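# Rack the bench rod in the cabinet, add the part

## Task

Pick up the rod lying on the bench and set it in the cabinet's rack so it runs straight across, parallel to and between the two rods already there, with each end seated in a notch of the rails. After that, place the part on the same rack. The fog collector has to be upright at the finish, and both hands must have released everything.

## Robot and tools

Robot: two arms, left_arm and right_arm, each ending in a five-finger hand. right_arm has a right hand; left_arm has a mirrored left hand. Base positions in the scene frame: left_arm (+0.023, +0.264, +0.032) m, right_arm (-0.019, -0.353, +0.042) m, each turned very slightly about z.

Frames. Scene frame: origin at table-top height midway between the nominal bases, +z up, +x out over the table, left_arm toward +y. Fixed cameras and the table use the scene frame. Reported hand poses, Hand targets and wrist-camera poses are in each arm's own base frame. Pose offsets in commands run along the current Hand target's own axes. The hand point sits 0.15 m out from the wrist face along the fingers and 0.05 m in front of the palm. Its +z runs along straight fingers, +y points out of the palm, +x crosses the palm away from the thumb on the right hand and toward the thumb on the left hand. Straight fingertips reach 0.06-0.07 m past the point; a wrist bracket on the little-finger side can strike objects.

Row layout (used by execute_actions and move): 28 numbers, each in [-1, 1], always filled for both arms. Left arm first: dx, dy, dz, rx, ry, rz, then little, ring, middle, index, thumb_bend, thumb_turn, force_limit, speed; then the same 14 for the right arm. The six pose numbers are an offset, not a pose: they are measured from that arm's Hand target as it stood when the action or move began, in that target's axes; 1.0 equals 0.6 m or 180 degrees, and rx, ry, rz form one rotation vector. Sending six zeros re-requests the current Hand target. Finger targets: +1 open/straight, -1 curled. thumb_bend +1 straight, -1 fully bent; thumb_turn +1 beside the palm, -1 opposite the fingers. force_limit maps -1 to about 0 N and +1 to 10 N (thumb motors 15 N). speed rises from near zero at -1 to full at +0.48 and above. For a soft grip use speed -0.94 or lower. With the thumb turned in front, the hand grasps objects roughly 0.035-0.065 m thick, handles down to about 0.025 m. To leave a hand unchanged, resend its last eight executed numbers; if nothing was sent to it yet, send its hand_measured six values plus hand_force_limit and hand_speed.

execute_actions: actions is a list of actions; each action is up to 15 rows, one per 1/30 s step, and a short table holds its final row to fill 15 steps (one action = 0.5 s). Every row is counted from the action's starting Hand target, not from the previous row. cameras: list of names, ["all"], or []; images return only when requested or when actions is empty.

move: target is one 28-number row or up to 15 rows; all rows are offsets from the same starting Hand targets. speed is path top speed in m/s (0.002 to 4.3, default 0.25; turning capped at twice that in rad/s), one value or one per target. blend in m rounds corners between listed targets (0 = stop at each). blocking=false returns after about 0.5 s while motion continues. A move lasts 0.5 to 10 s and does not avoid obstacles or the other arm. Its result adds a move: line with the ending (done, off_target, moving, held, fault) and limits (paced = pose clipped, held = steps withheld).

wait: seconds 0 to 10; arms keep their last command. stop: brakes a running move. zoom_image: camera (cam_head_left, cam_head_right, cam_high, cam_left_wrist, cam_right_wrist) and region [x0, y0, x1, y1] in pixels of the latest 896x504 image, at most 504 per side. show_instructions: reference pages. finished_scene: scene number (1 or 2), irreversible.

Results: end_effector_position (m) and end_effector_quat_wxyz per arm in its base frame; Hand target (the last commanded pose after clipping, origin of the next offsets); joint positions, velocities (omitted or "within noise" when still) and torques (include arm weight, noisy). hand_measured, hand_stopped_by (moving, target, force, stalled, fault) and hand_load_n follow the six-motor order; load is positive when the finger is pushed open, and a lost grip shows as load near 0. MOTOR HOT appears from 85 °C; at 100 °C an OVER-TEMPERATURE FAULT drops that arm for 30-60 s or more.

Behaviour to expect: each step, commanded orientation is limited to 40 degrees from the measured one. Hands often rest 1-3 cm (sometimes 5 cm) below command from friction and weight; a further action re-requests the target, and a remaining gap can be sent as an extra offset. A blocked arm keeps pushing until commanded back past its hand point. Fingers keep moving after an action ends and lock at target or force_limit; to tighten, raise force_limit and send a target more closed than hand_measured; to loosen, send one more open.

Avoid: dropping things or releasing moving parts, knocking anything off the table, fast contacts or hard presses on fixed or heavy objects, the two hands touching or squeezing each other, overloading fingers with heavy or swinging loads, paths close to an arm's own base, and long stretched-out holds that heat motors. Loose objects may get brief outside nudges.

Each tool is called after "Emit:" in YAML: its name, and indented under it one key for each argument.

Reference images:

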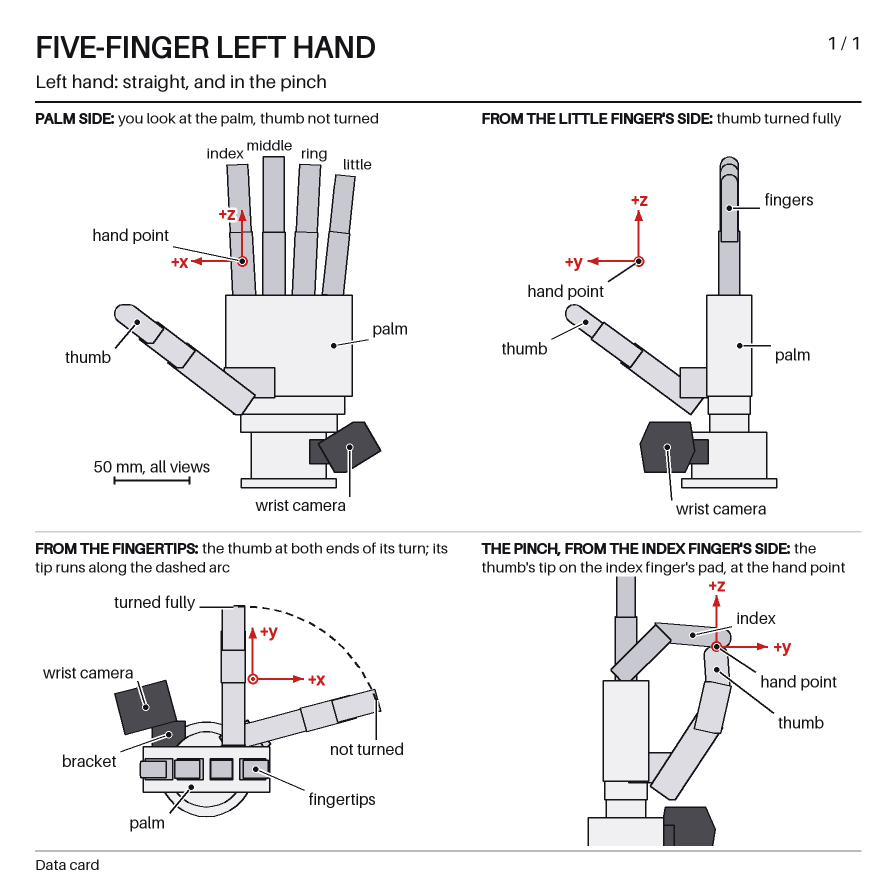

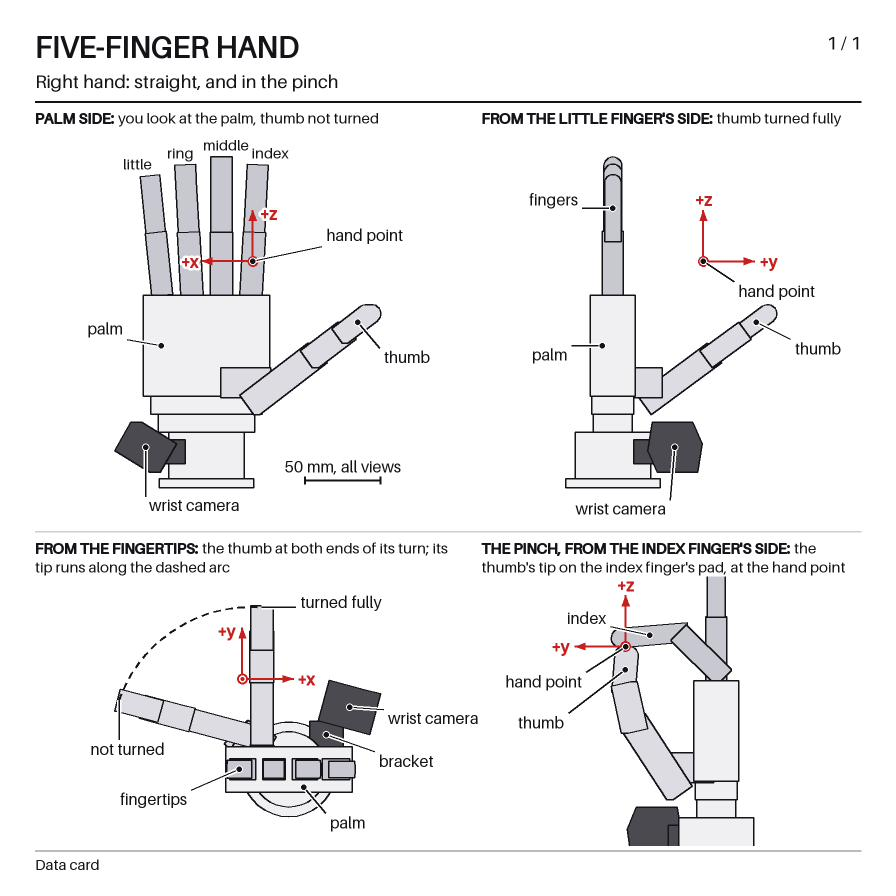

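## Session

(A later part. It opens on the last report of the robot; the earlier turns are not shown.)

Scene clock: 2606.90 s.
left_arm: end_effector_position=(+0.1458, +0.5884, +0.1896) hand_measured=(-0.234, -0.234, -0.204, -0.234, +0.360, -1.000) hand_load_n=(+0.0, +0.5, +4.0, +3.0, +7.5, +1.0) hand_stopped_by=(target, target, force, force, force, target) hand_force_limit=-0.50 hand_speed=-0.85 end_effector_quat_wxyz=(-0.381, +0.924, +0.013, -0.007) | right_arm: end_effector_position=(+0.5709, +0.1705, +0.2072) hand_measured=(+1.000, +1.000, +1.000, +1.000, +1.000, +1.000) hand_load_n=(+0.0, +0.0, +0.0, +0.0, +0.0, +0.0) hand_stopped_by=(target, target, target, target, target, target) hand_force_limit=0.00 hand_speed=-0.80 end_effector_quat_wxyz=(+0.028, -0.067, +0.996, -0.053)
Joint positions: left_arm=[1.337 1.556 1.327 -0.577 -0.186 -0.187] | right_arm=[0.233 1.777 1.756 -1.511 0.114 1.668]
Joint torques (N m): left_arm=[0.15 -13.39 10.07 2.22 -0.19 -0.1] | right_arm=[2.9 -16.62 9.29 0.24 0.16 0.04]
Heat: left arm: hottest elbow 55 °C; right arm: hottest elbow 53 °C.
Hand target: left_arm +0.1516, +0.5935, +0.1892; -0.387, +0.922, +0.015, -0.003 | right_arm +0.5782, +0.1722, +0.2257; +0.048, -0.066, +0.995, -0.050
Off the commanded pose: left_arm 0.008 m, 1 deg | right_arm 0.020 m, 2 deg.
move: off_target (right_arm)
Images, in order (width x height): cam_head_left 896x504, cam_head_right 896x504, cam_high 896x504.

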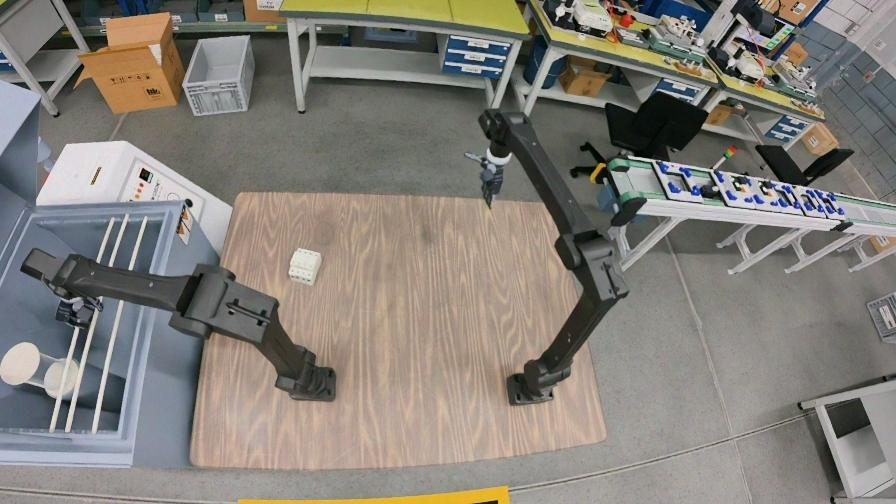

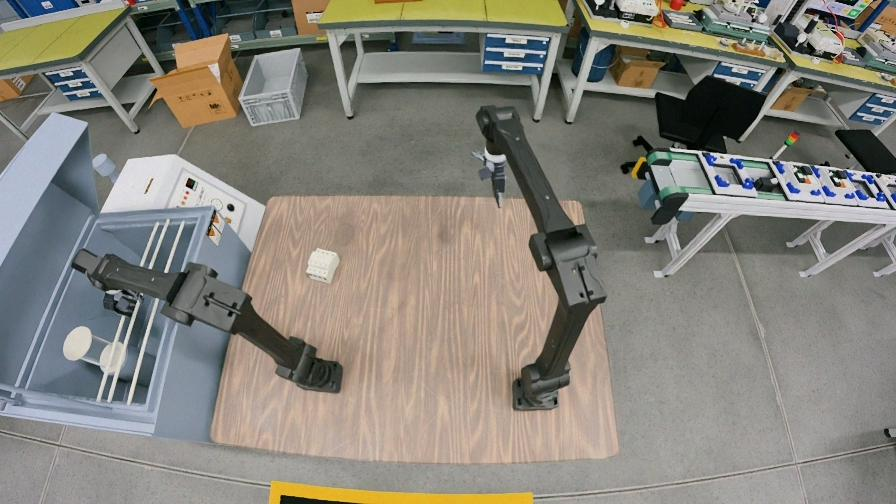

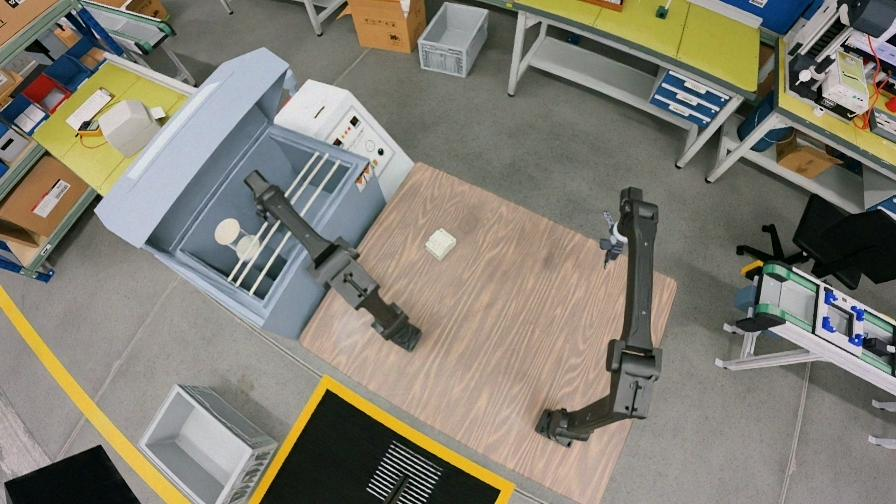

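Emit:
move:
  target: [0,0.0059,0.0058,0,0,0,-0.235,-0.235,-0.25,-0.27,0.1,-1,-0.5,-0.85,0,0,0,0,0,0,1,1,1,1,1,1,0,-0.8]
  speed: 0.02
  cameras: ["cam_high","cam_head_left","cam_head_right"]

Emit:
zoom_image:
  camera: "cam_head_left"
  region: [45, 410, 105, 450]

Emit:
zoom_image:
  camera: "cam_head_left"
  region: [95, 200, 155, 240]

Scene clock: 2615.43 s.
left_arm: end_effector_position=(+0.1460, +0.5884, +0.1867) hand_measured=(-0.234, -0.234, -0.204, -0.234, +0.360, -1.000) hand_load_n=(+0.0, +0.5, +4.0, +3.0, +7.5, +1.0) hand_stopped_by=(target, target, force, force, force, target) hand_force_limit=-0.50 hand_speed=-0.85 end_effector_quat_wxyz=(-0.383, +0.924, +0.013, -0.006) | right_arm: end_effector_position=(+0.5709, +0.1705, +0.2072) hand_measured=(+1.000, +1.000, +1.000, +1.000, +1.000, +1.000) hand_load_n=(+0.0, +0.0, +0.0, +0.0, +0.0, +0.0) hand_stopped_by=(target, target, target, target, target, target) hand_force_limit=0.00 hand_speed=-0.80 end_effector_quat_wxyz=(+0.028, -0.067, +0.996, -0.053)
Joint positions: left_arm=[1.336 1.556 1.318 -0.565 -0.186 -0.187] | right_arm=[0.233 1.777 1.756 -1.511 0.114 1.668]
Joint torques (N m): left_arm=[0.67 -13.22 9.88 2.15 -0.16 -0.13] | right_arm=[3.72 -16.09 9.35 0.24 0.17 0.02]
Heat: left arm: hottest elbow 55 °C; right arm: hottest elbow 53 °C.
Hand target: left_arm +0.1518, +0.5933, +0.1841; -0.387, +0.922, +0.015, -0.003 | right_arm +0.5782, +0.1722, +0.2257; +0.048, -0.066, +0.995, -0.050
Off the commanded pose: left_arm 0.008 m, 1 deg | right_arm 0.020 m, 2 deg.
move: off_target (right_arm)
Images, in order (width x height): cam_head_left 896x504, cam_head_right 896x504, cam_high 896x504.

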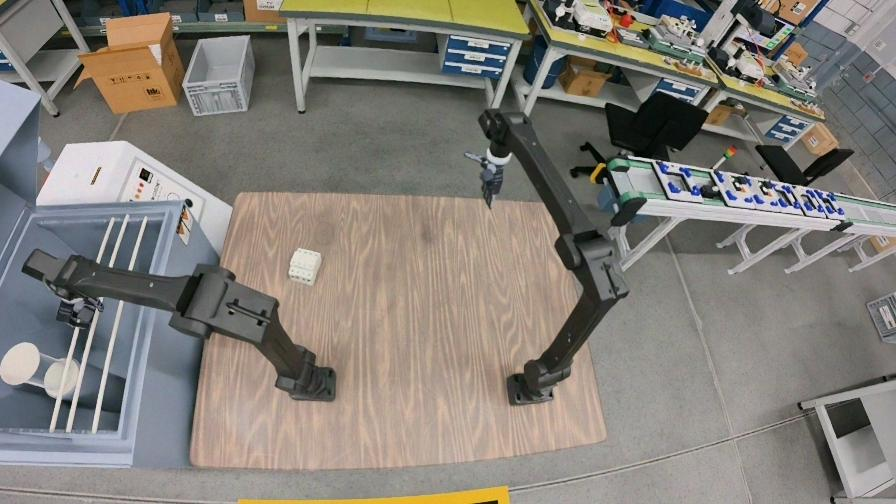

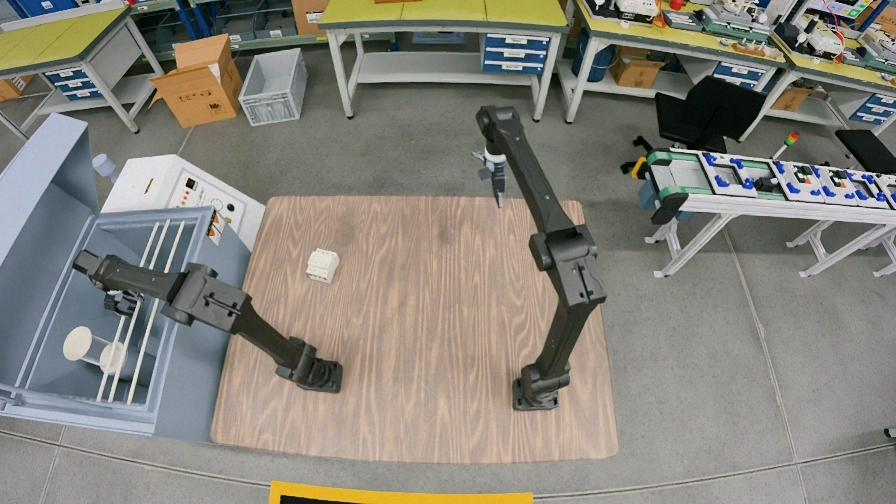

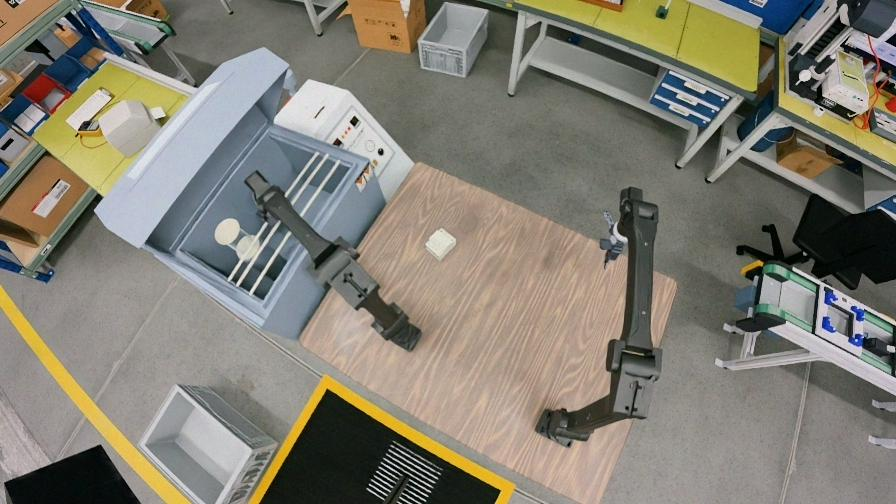

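Scaled by 8.400 from the camera's 896x504 image, which has a finer 1280x720 frame.

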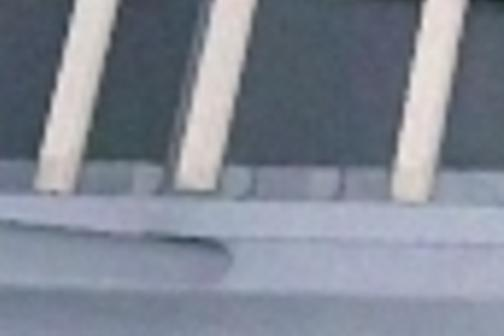

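Scaled by 8.400 from the camera's 896x504 image, which has a finer 1280x720 frame.

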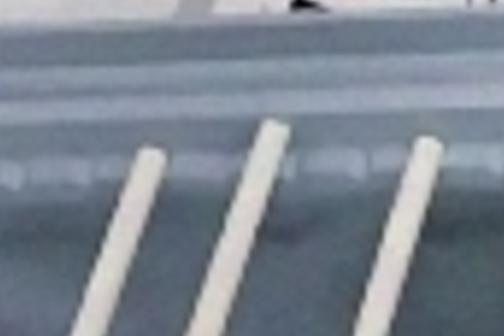

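Emit:
move:
  target: [0,0.0071,0.0070,0,0,0,-0.235,-0.235,-0.25,-0.27,0.1,-1,-0.5,-0.85,0,0,0,0,0,0,1,1,1,1,1,1,0,-0.8]
  speed: 0.02
  cameras: ["cam_head_left","cam_head_right"]

Emit:
zoom_image:
  camera: "cam_head_left"
  region: [45, 410, 105, 450]

Emit:
zoom_image:
  camera: "cam_head_left"
  region: [95, 200, 155, 240]

Scene clock: 2621.93 s.
left_arm: end_effector_position=(+0.1460, +0.5887, +0.1824) hand_measured=(-0.234, -0.234, -0.204, -0.234, +0.360, -1.000) hand_load_n=(+0.0, +0.5, +4.0, +3.5, +7.5, +1.0) hand_stopped_by=(target, target, force, force, force, target) hand_force_limit=-0.50 hand_speed=-0.85 end_effector_quat_wxyz=(-0.384, +0.923, +0.013, -0.006) | right_arm: end_effector_position=(+0.5709, +0.1705, +0.2072) hand_measured=(+1.000, +1.000, +1.000, +1.000, +1.000, +1.000) hand_load_n=(+0.0, +0.0, +0.5, +0.0, +0.0, +0.0) hand_stopped_by=(target, target, target, target, target, target) hand_force_limit=0.00 hand_speed=-0.80 end_effector_quat_wxyz=(+0.028, -0.067, +0.996, -0.053)
Joint positions: left_arm=[1.336 1.558 1.307 -0.549 -0.187 -0.187] | right_arm=[0.233 1.777 1.756 -1.511 0.114 1.668]
Joint torques (N m): left_arm=[0.26 -12.86 9.77 2.3 -0.16 -0.1] | right_arm=[3.19 -16.32 9.21 0.39 0.15 0.01]
Heat: left arm: hottest elbow 55 °C; right arm: hottest elbow 53 °C.
Hand target: left_arm +0.1518, +0.5934, +0.1782; -0.387, +0.922, +0.015, -0.003 | right_arm +0.5782, +0.1722, +0.2257; +0.048, -0.066, +0.995, -0.050
Off the commanded pose: left_arm 0.009 m, 1 deg | right_arm 0.020 m, 2 deg.
move: off_target (right_arm)
Images, in order (width x height): cam_head_left 896x504, cam_head_right 896x504.

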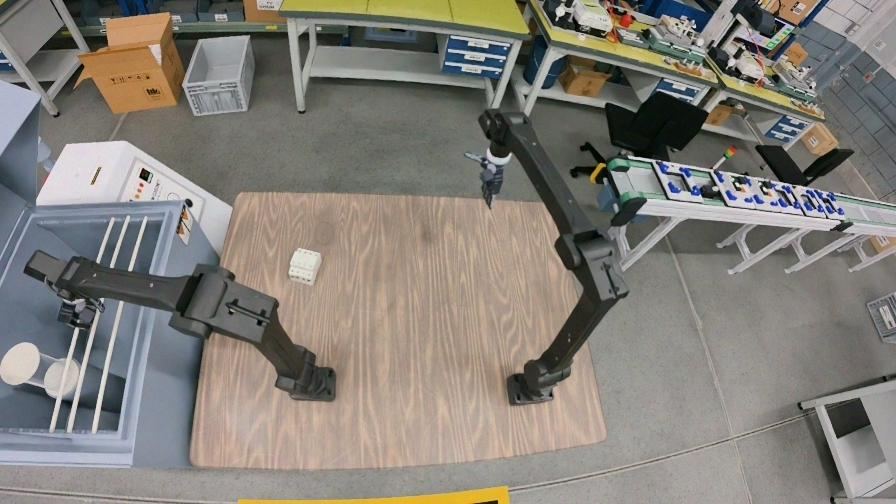

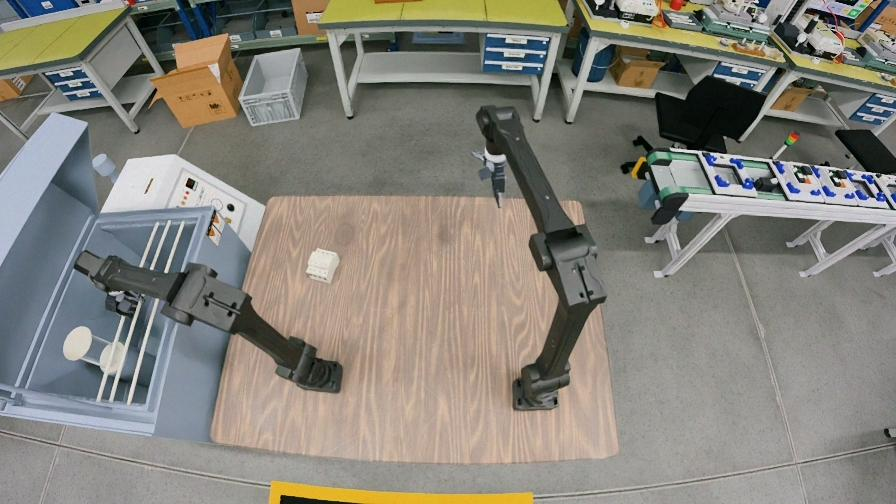

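Scaled by 8.400 from the camera's 896x504 image, which has a finer 1280x720 frame.

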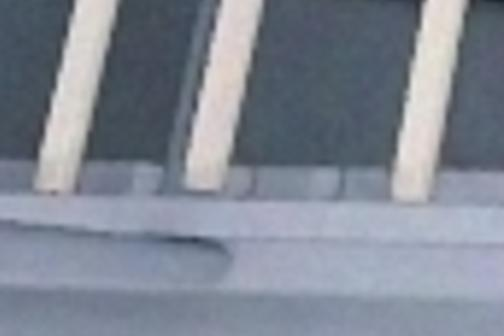

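Scaled by 8.400 from the camera's 896x504 image, which has a finer 1280x720 frame.

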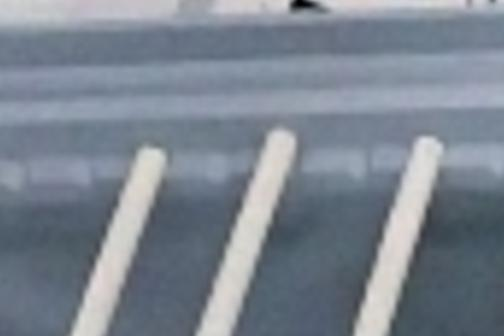

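Emit:
move:
  target: [0,0.0071,0.0070,0,0,0,-0.235,-0.235,-0.25,-0.27,0.1,-1,-0.5,-0.85,0,0,0,0,0,0,1,1,1,1,1,1,0,-0.8]
  speed: 0.02
  cameras: ["cam_head_left","cam_head_right"]

Emit:
zoom_image:
  camera: "cam_head_left"
  region: [45, 410, 105, 450]

Emit:
zoom_image:
  camera: "cam_head_left"
  region: [95, 200, 155, 240]

Scene clock: 2629.27 s.
left_arm: end_effector_position=(+0.1461, +0.5895, +0.1798) hand_measured=(-0.234, -0.234, -0.204, -0.234, +0.360, -1.000) hand_load_n=(+0.0, +1.0, +3.5, +3.0, +7.5, +1.0) hand_stopped_by=(target, target, force, force, force, target) hand_force_limit=-0.50 hand_speed=-0.85 end_effector_quat_wxyz=(-0.387, +0.922, +0.014, -0.006) | right_arm: end_effector_position=(+0.5709, +0.1705, +0.2072) hand_measured=(+1.000, +1.000, +1.000, +1.000, +1.000, +1.000) hand_load_n=(+0.0, +0.0, +0.0, +0.0, +0.0, +0.0) hand_stopped_by=(target, target, target, target, target, target) hand_force_limit=0.00 hand_speed=-0.80 end_effector_quat_wxyz=(+0.028, -0.067, +0.996, -0.053)
Joint positions: left_arm=[1.336 1.559 1.299 -0.534 -0.187 -0.187] | right_arm=[0.233 1.777 1.756 -1.511 0.114 1.668]
Joint torques (N m): left_arm=[0.32 -12.4 9.5 2.45 -0.15 -0.1] | right_arm=[3.37 -16.15 9.16 0.32 0.21 0.08]
Heat: left arm: hottest elbow 55 °C; right arm: hottest elbow 53 °C.
Hand target: left_arm +0.1517, +0.5933, +0.1723; -0.387, +0.922, +0.015, -0.004 | right_arm +0.5782, +0.1722, +0.2257; +0.048, -0.066, +0.995, -0.050
Off the commanded pose: left_arm 0.010 m, 0 deg | right_arm 0.020 m, 2 deg.
move: off_target (right_arm)
Images, in order (width x height): cam_head_left 896x504, cam_head_right 896x504.

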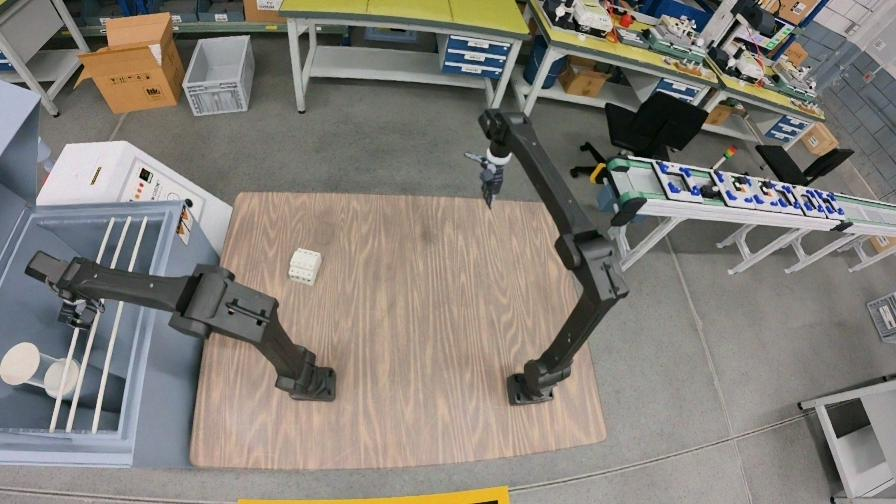

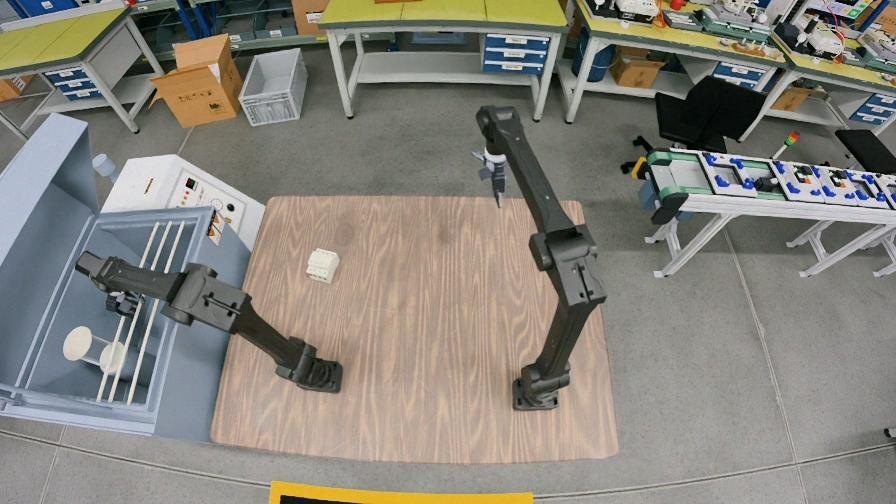

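Scaled by 8.400 from the camera's 896x504 image, which has a finer 1280x720 frame.

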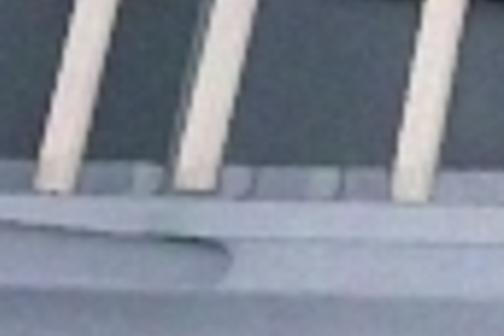

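Scaled by 8.400 from the camera's 896x504 image, which has a finer 1280x720 frame.

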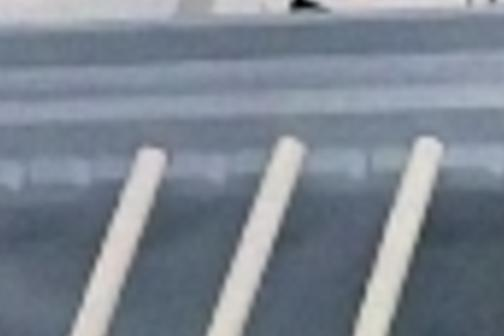

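Emit:
move:
  target:
    - [0.0005,-0.0439,-0.0267,0,-0.0020,-0.0051,-0.235,-0.235,-0.25,-0.27,0.1,-1,-0.5,-0.85,0,0,0,0,0,0,1,1,1,1,1,1,0,-0.8]
    - [0,-0.0122,-0.0154,0,-0.0020,-0.0051,-0.235,-0.235,-0.25,-0.27,0.1,-1,-0.5,-0.85,0,0,0,0,0,0,1,1,1,1,1,1,0,-0.8]
  speed: 0.03
  cameras: ["cam_high","cam_head_left","cam_head_right"]

Emit:
zoom_image:
  camera: "cam_head_left"
  region: [45, 410, 105, 450]

Emit:
zoom_image:
  camera: "cam_head_left"
  region: [95, 200, 155, 240]

Emit:
zoom_image:
  camera: "cam_head_right"
  region: [140, 205, 200, 245]

Emit:
zoom_image:
  camera: "cam_head_right"
  region: [90, 380, 150, 420]

Scene clock: 2660.30 s.
left_arm: end_effector_position=(+0.1460, +0.5881, +0.1835) hand_measured=(-0.234, -0.234, -0.204, -0.234, +0.360, -1.000) hand_load_n=(+0.0, +1.0, +3.5, +3.0, +7.5, +0.5) hand_stopped_by=(target, target, force, force, force, target) hand_force_limit=-0.50 hand_speed=-0.85 end_effector_quat_wxyz=(-0.381, +0.925, +0.021, -0.007) | right_arm: end_effector_position=(+0.5709, +0.1705, +0.2072) hand_measured=(+1.000, +1.000, +1.000, +1.000, +1.000, +1.000) hand_load_n=(+0.0, +0.0, +0.0, +0.0, +0.0, +0.0) hand_stopped_by=(target, target, target, target, target, target) hand_force_limit=0.00 hand_speed=-0.80 end_effector_quat_wxyz=(+0.028, -0.067, +0.996, -0.053)
Joint positions: left_arm=[1.335 1.559 1.314 -0.565 -0.194 -0.203] | right_arm=[0.233 1.777 1.756 -1.511 0.114 1.668]
Joint torques (N m): left_arm=[-0.03 -13.8 9.63 2.28 -0.2 -0.11] | right_arm=[3.72 -15.97 9.28 0.28 0.17 -0.01]
Heat: left arm: hottest elbow 54 °C; right arm: hottest elbow 53 °C.
Hand target: left_arm +0.1516, +0.5920, +0.1838; -0.387, +0.922, +0.023, -0.003 | right_arm +0.5782, +0.1722, +0.2257; +0.048, -0.066, +0.995, -0.050
Off the commanded pose: left_arm 0.007 m, 1 deg | right_arm 0.020 m, 2 deg.
move: off_target (right_arm)
Images, in order (width x height): cam_head_left 896x504, cam_head_right 896x504, cam_high 896x504.

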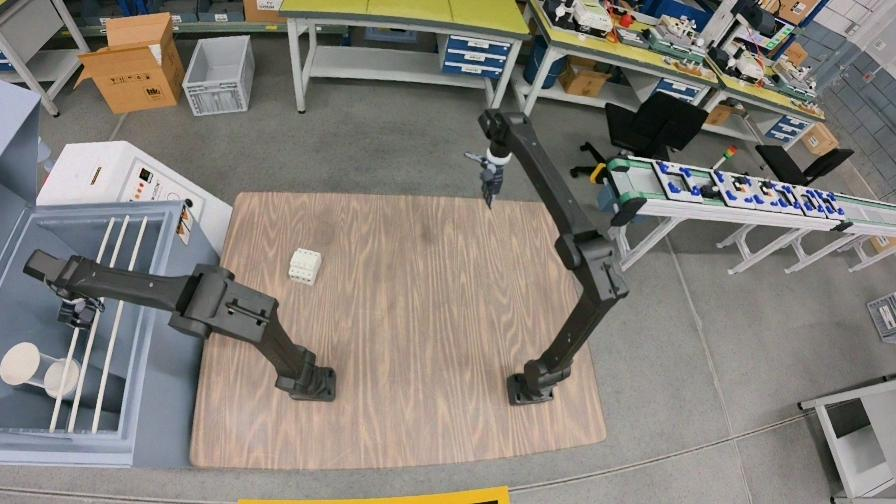

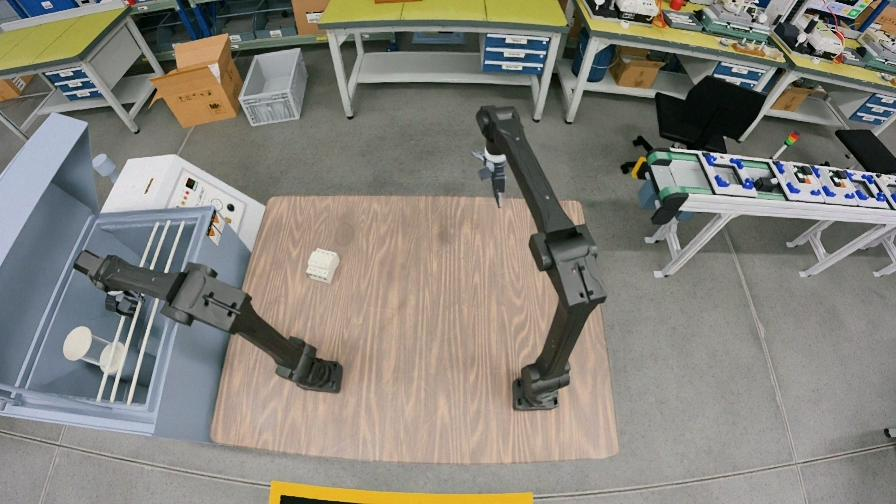

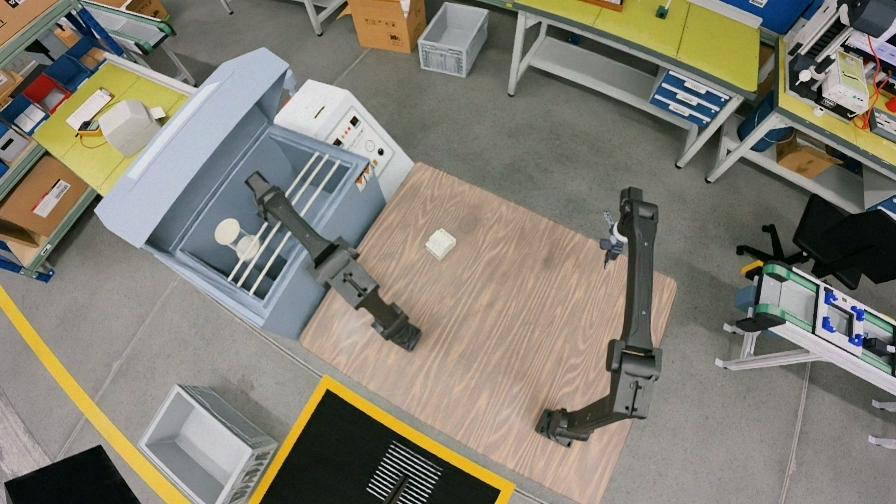

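Scaled by 8.400 from the camera's 896x504 image, which has a finer 1280x720 frame.

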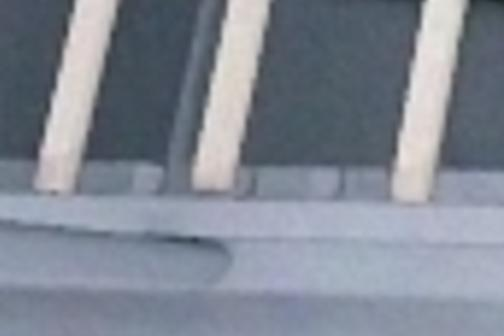

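Scaled by 8.400 from the camera's 896x504 image, which has a finer 1280x720 frame.

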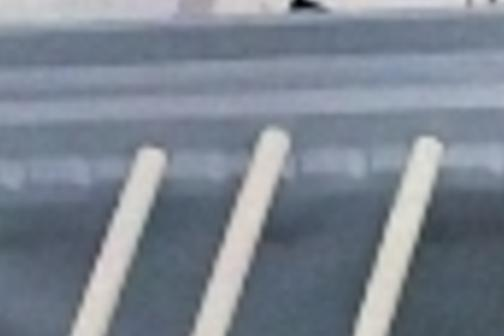

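Scaled by 8.400 from the camera's 896x504 image, which has a finer 1280x720 frame.

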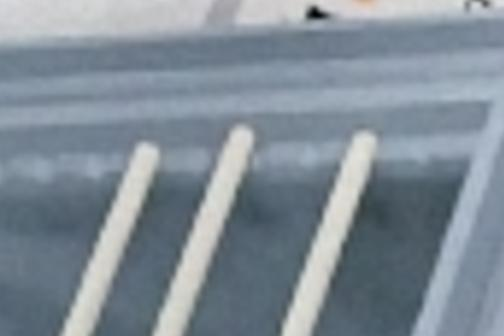

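Scaled by 8.400 from the camera's 896x504 image, which has a finer 1280x720 frame.

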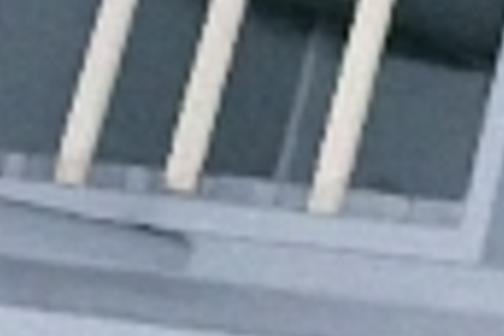

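Emit:
move:
  target: [0,0.0071,0.0070,0,0,0,-0.235,-0.235,-0.25,-0.27,0.1,-1,-0.5,-0.85,0,0,0,0,0,0,1,1,1,1,1,1,0,-0.8]
  speed: 0.02
  cameras: ["cam_head_left","cam_head_right"]

Emit:
zoom_image:
  camera: "cam_head_left"
  region: [45, 410, 105, 450]

Emit:
zoom_image:
  camera: "cam_head_left"
  region: [95, 200, 155, 240]

Scene clock: 2669.70 s.
left_arm: end_effector_position=(+0.1462, +0.5873, +0.1798) hand_measured=(-0.234, -0.234, -0.204, -0.234, +0.360, -1.000) hand_load_n=(+0.0, +0.5, +3.0, +2.5, +7.5, +1.0) hand_stopped_by=(target, target, force, force, force, target) hand_force_limit=-0.50 hand_speed=-0.85 end_effector_quat_wxyz=(-0.381, +0.924, +0.021, -0.007) | right_arm: end_effector_position=(+0.5709, +0.1705, +0.2072) hand_measured=(+1.000, +1.000, +1.000, +1.000, +1.000, +1.000) hand_load_n=(+0.0, +0.0, +0.5, +0.0, +0.0, +0.0) hand_stopped_by=(target, target, target, target, target, target) hand_force_limit=0.00 hand_speed=-0.80 end_effector_quat_wxyz=(+0.028, -0.067, +0.996, -0.053)
Joint positions: left_arm=[1.335 1.559 1.304 -0.553 -0.194 -0.204] | right_arm=[0.233 1.777 1.756 -1.511 0.114 1.668]
Joint torques (N m): left_arm=[0.5 -13.63 9.73 2.63 -0.21 -0.11] | right_arm=[3.31 -16.62 9.22 0.39 0.16 0.02]
Heat: left arm: hottest elbow 54 °C; right arm: hottest elbow 53 °C.
Hand target: left_arm +0.1518, +0.5920, +0.1779; -0.387, +0.922, +0.023, -0.003 | right_arm +0.5782, +0.1722, +0.2257; +0.048, -0.066, +0.995, -0.050
Off the commanded pose: left_arm 0.007 m, 1 deg | right_arm 0.020 m, 2 deg.
move: off_target (right_arm)
Images, in order (width x height): cam_head_left 896x504, cam_head_right 896x504.

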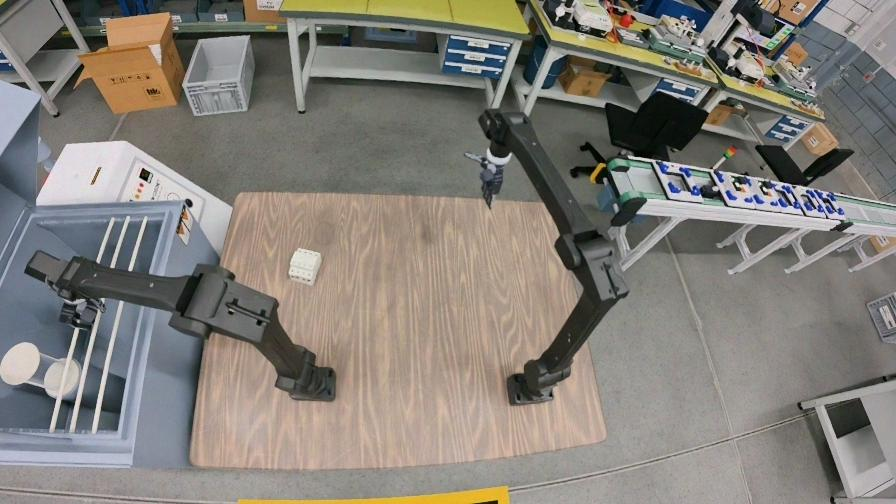

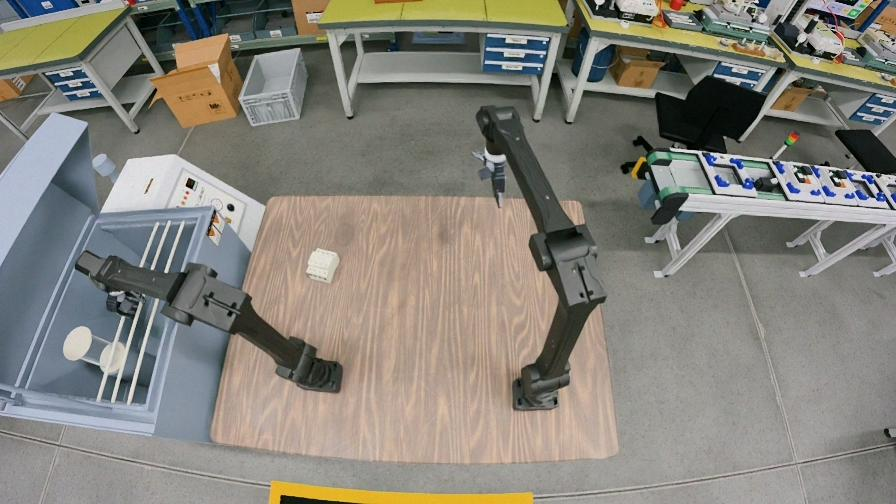

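Scaled by 8.400 from the camera's 896x504 image, which has a finer 1280x720 frame.

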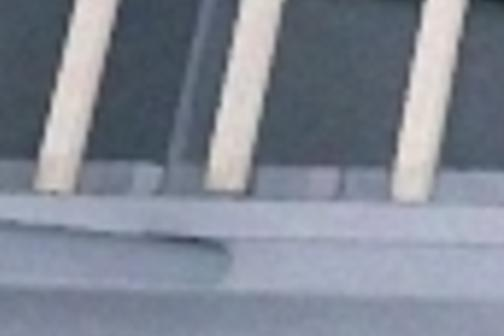

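Scaled by 8.400 from the camera's 896x504 image, which has a finer 1280x720 frame.

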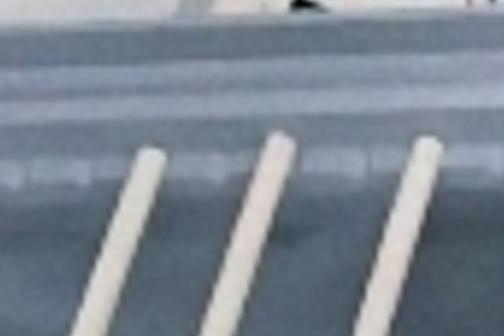

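Emit:
move:
  target: [0,0.0059,0.0075,0,0,0,-0.235,-0.235,-0.25,-0.27,0.1,-1,-0.5,-0.85,0,0,0,0,0,0,1,1,1,1,1,1,0,-0.8]
  speed: 0.02
  cameras: ["cam_head_left","cam_head_right"]

Emit:
zoom_image:
  camera: "cam_head_left"
  region: [45, 410, 105, 450]

Emit:
zoom_image:
  camera: "cam_head_left"
  region: [95, 200, 155, 240]

Scene clock: 2677.00 s.
left_arm: end_effector_position=(+0.1461, +0.5873, +0.1791) hand_measured=(-0.234, -0.234, -0.204, -0.234, +0.360, -1.000) hand_load_n=(+0.0, +0.0, +2.5, +2.0, +8.0, +1.0) hand_stopped_by=(target, target, force, force, force, target) hand_force_limit=-0.50 hand_speed=-0.85 end_effector_quat_wxyz=(-0.382, +0.924, +0.021, -0.006) | right_arm: end_effector_position=(+0.5709, +0.1705, +0.2072) hand_measured=(+1.000, +1.000, +1.000, +1.000, +1.000, +1.000) hand_load_n=(+0.0, +0.0, +0.0, +0.0, +0.0, +0.0) hand_stopped_by=(target, target, target, target, target, target) hand_force_limit=0.00 hand_speed=-0.80 end_effector_quat_wxyz=(+0.028, -0.067, +0.996, -0.053)
Joint positions: left_arm=[1.335 1.558 1.299 -0.547 -0.194 -0.204] | right_arm=[0.233 1.777 1.756 -1.511 0.114 1.668]
Joint torques (N m): left_arm=[0.5 -12.81 9.33 2.74 -0.12 -0.12] | right_arm=[3.14 -15.91 9.24 0.29 0.2 0.04]
Heat: left arm: hottest elbow 53 °C; right arm: hottest elbow 53 °C.
Hand target: left_arm +0.1519, +0.5927, +0.1723; -0.387, +0.922, +0.023, -0.003 | right_arm +0.5782, +0.1722, +0.2257; +0.048, -0.066, +0.995, -0.050
Off the commanded pose: left_arm 0.010 m, 1 deg | right_arm 0.020 m, 2 deg.
move: off_target (right_arm)
Images, in order (width x height): cam_head_left 896x504, cam_head_right 896x504.

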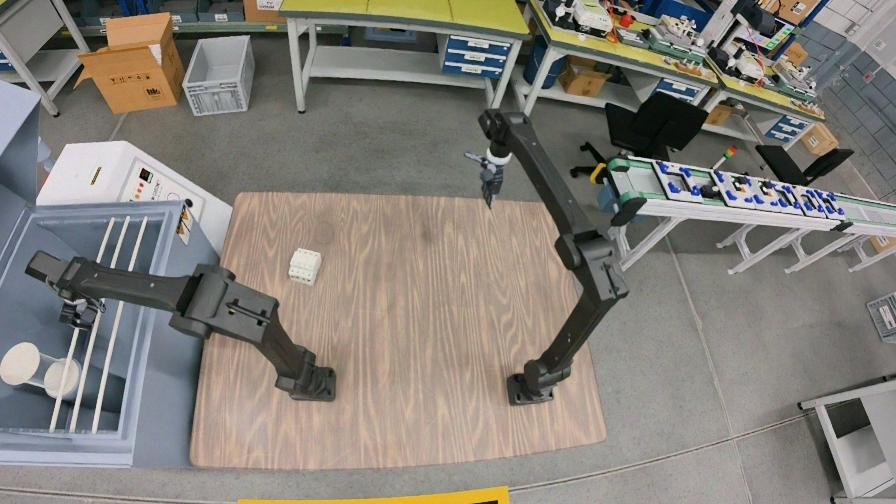

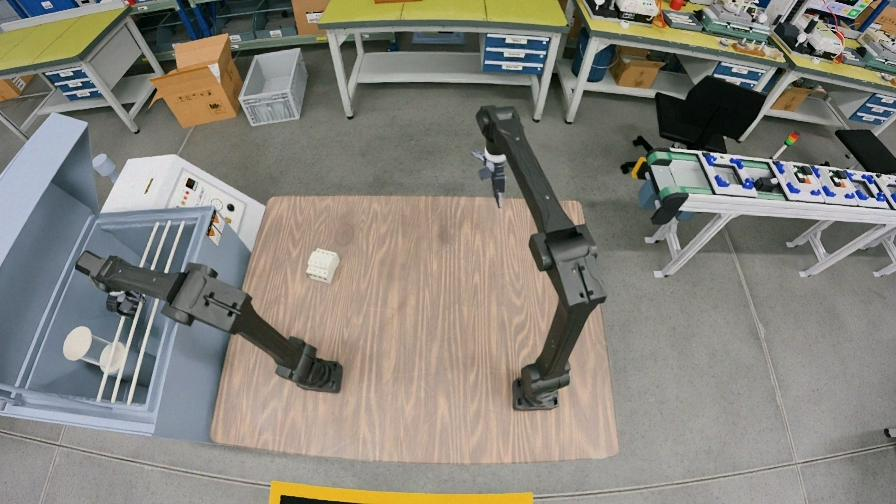

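Scaled by 8.400 from the camera's 896x504 image, which has a finer 1280x720 frame.

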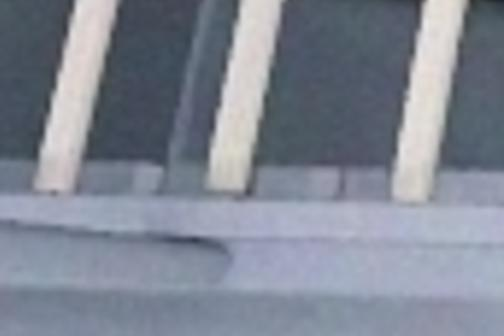

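Scaled by 8.400 from the camera's 896x504 image, which has a finer 1280x720 frame.

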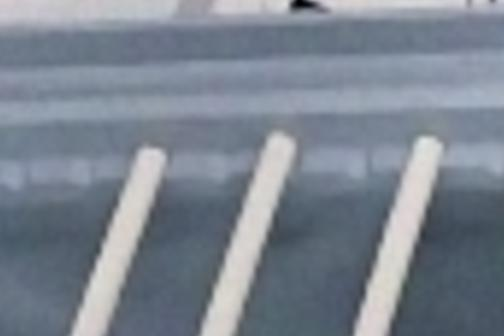

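Emit:
zoom_image:
  camera: "cam_head_right"
  region: [140, 205, 200, 245]

Emit:
zoom_image:
  camera: "cam_head_right"
  region: [90, 380, 150, 420]

Emit:
zoom_image:
  camera: "cam_head_left"
  region: [110, 210, 150, 230]

Emit:
zoom_image:
  camera: "cam_head_left"
  region: [60, 422, 90, 440]

Scaled by 8.400 from the camera's 896x504 image, which has a finer 1280x720 frame.

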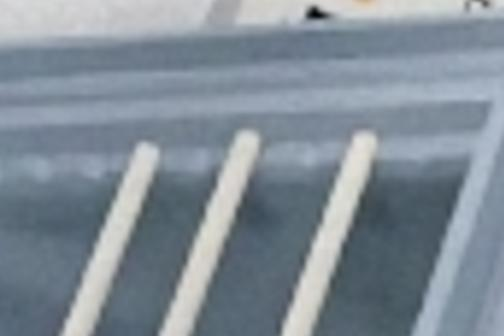

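Scaled by 8.400 from the camera's 896x504 image, which has a finer 1280x720 frame.

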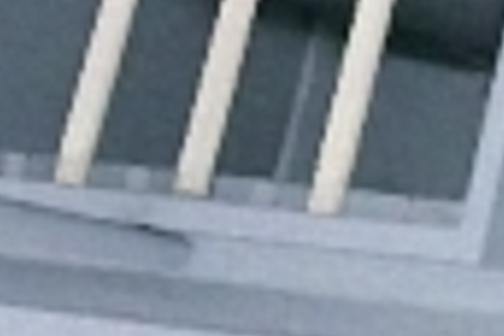

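Scaled by 12.600 from the camera's 896x504 image, which has a finer 1280x720 frame.

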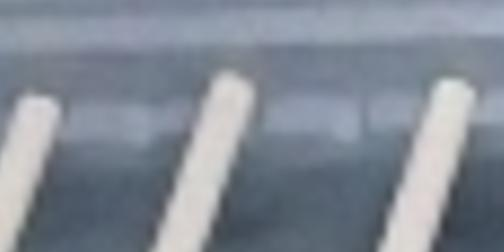

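Scaled by 16.800 from the camera's 896x504 image, which has a finer 1280x720 frame.

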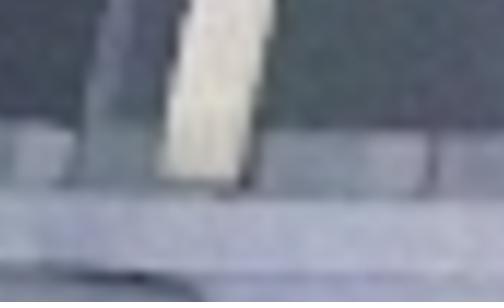

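Emit:
move:
  target: [0,0,0,0,0.0028,0.0027,-0.235,-0.235,-0.25,-0.27,0.1,-1,-0.5,-0.85,0,0,0,0,0,0,1,1,1,1,1,1,0,-0.8]
  speed: 0.02
  cameras: ["cam_head_left","cam_head_right"]

Emit:
zoom_image:
  camera: "cam_head_left"
  region: [45, 410, 105, 450]

Emit:
zoom_image:
  camera: "cam_head_left"
  region: [95, 200, 155, 240]

Scene clock: 2705.30 s.
left_arm: end_effector_position=(+0.1466, +0.5874, +0.1793) hand_measured=(-0.234, -0.234, -0.204, -0.234, +0.360, -1.000) hand_load_n=(+0.0, +0.0, +2.0, +1.5, +8.0, +0.5) hand_stopped_by=(target, target, force, force, force, target) hand_force_limit=-0.50 hand_speed=-0.85 end_effector_quat_wxyz=(-0.383, +0.924, +0.021, -0.005) | right_arm: end_effector_position=(+0.5709, +0.1705, +0.2072) hand_measured=(+1.000, +1.000, +1.000, +1.000, +1.000, +1.000) hand_load_n=(+0.0, +0.0, +0.0, +0.0, +0.0, +0.0) hand_stopped_by=(target, target, target, target, target, target) hand_force_limit=0.00 hand_speed=-0.80 end_effector_quat_wxyz=(+0.028, -0.067, +0.996, -0.053)
Joint positions: left_arm=[1.335 1.558 1.299 -0.546 -0.191 -0.204] | right_arm=[0.233 1.777 1.756 -1.511 0.114 1.668]
Joint torques (N m): left_arm=[0.56 -12.51 9.2 2.84 0.17 -0.01] | right_arm=[3.19 -16.03 9.17 0.28 0.13 0.02]
Heat: left arm: hottest elbow 54 °C; right arm: hottest elbow 53 °C.
Hand target: left_arm +0.1519, +0.5928, +0.1723; -0.387, +0.922, +0.018, -0.001 | right_arm +0.5782, +0.1722, +0.2257; +0.048, -0.066, +0.995, -0.050
Off the commanded pose: left_arm 0.010 m, 1 deg | right_arm 0.020 m, 2 deg.
move: off_target (right_arm)
Images, in order (width x height): cam_head_left 896x504, cam_head_right 896x504.

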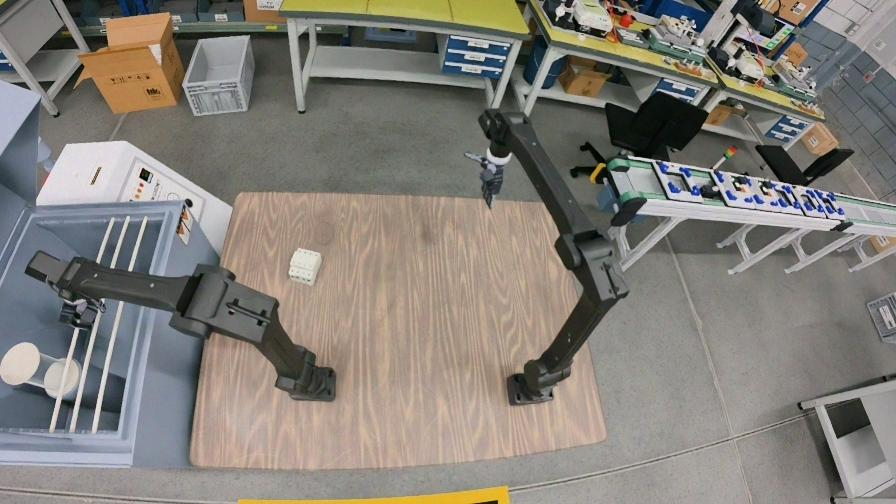

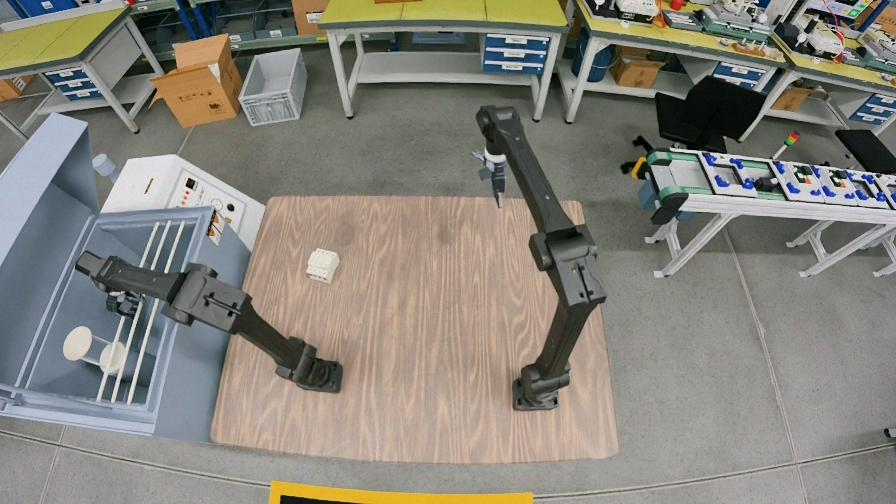

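Scaled by 8.400 from the camera's 896x504 image, which has a finer 1280x720 frame.

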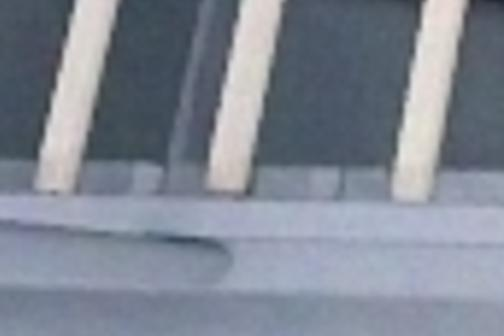

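Scaled by 8.400 from the camera's 896x504 image, which has a finer 1280x720 frame.

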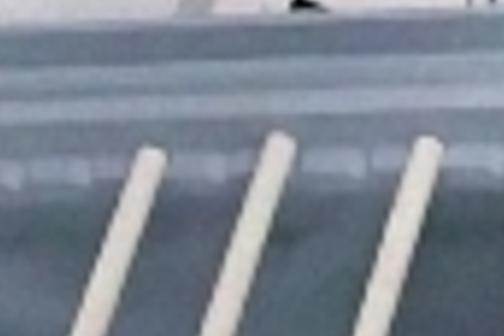

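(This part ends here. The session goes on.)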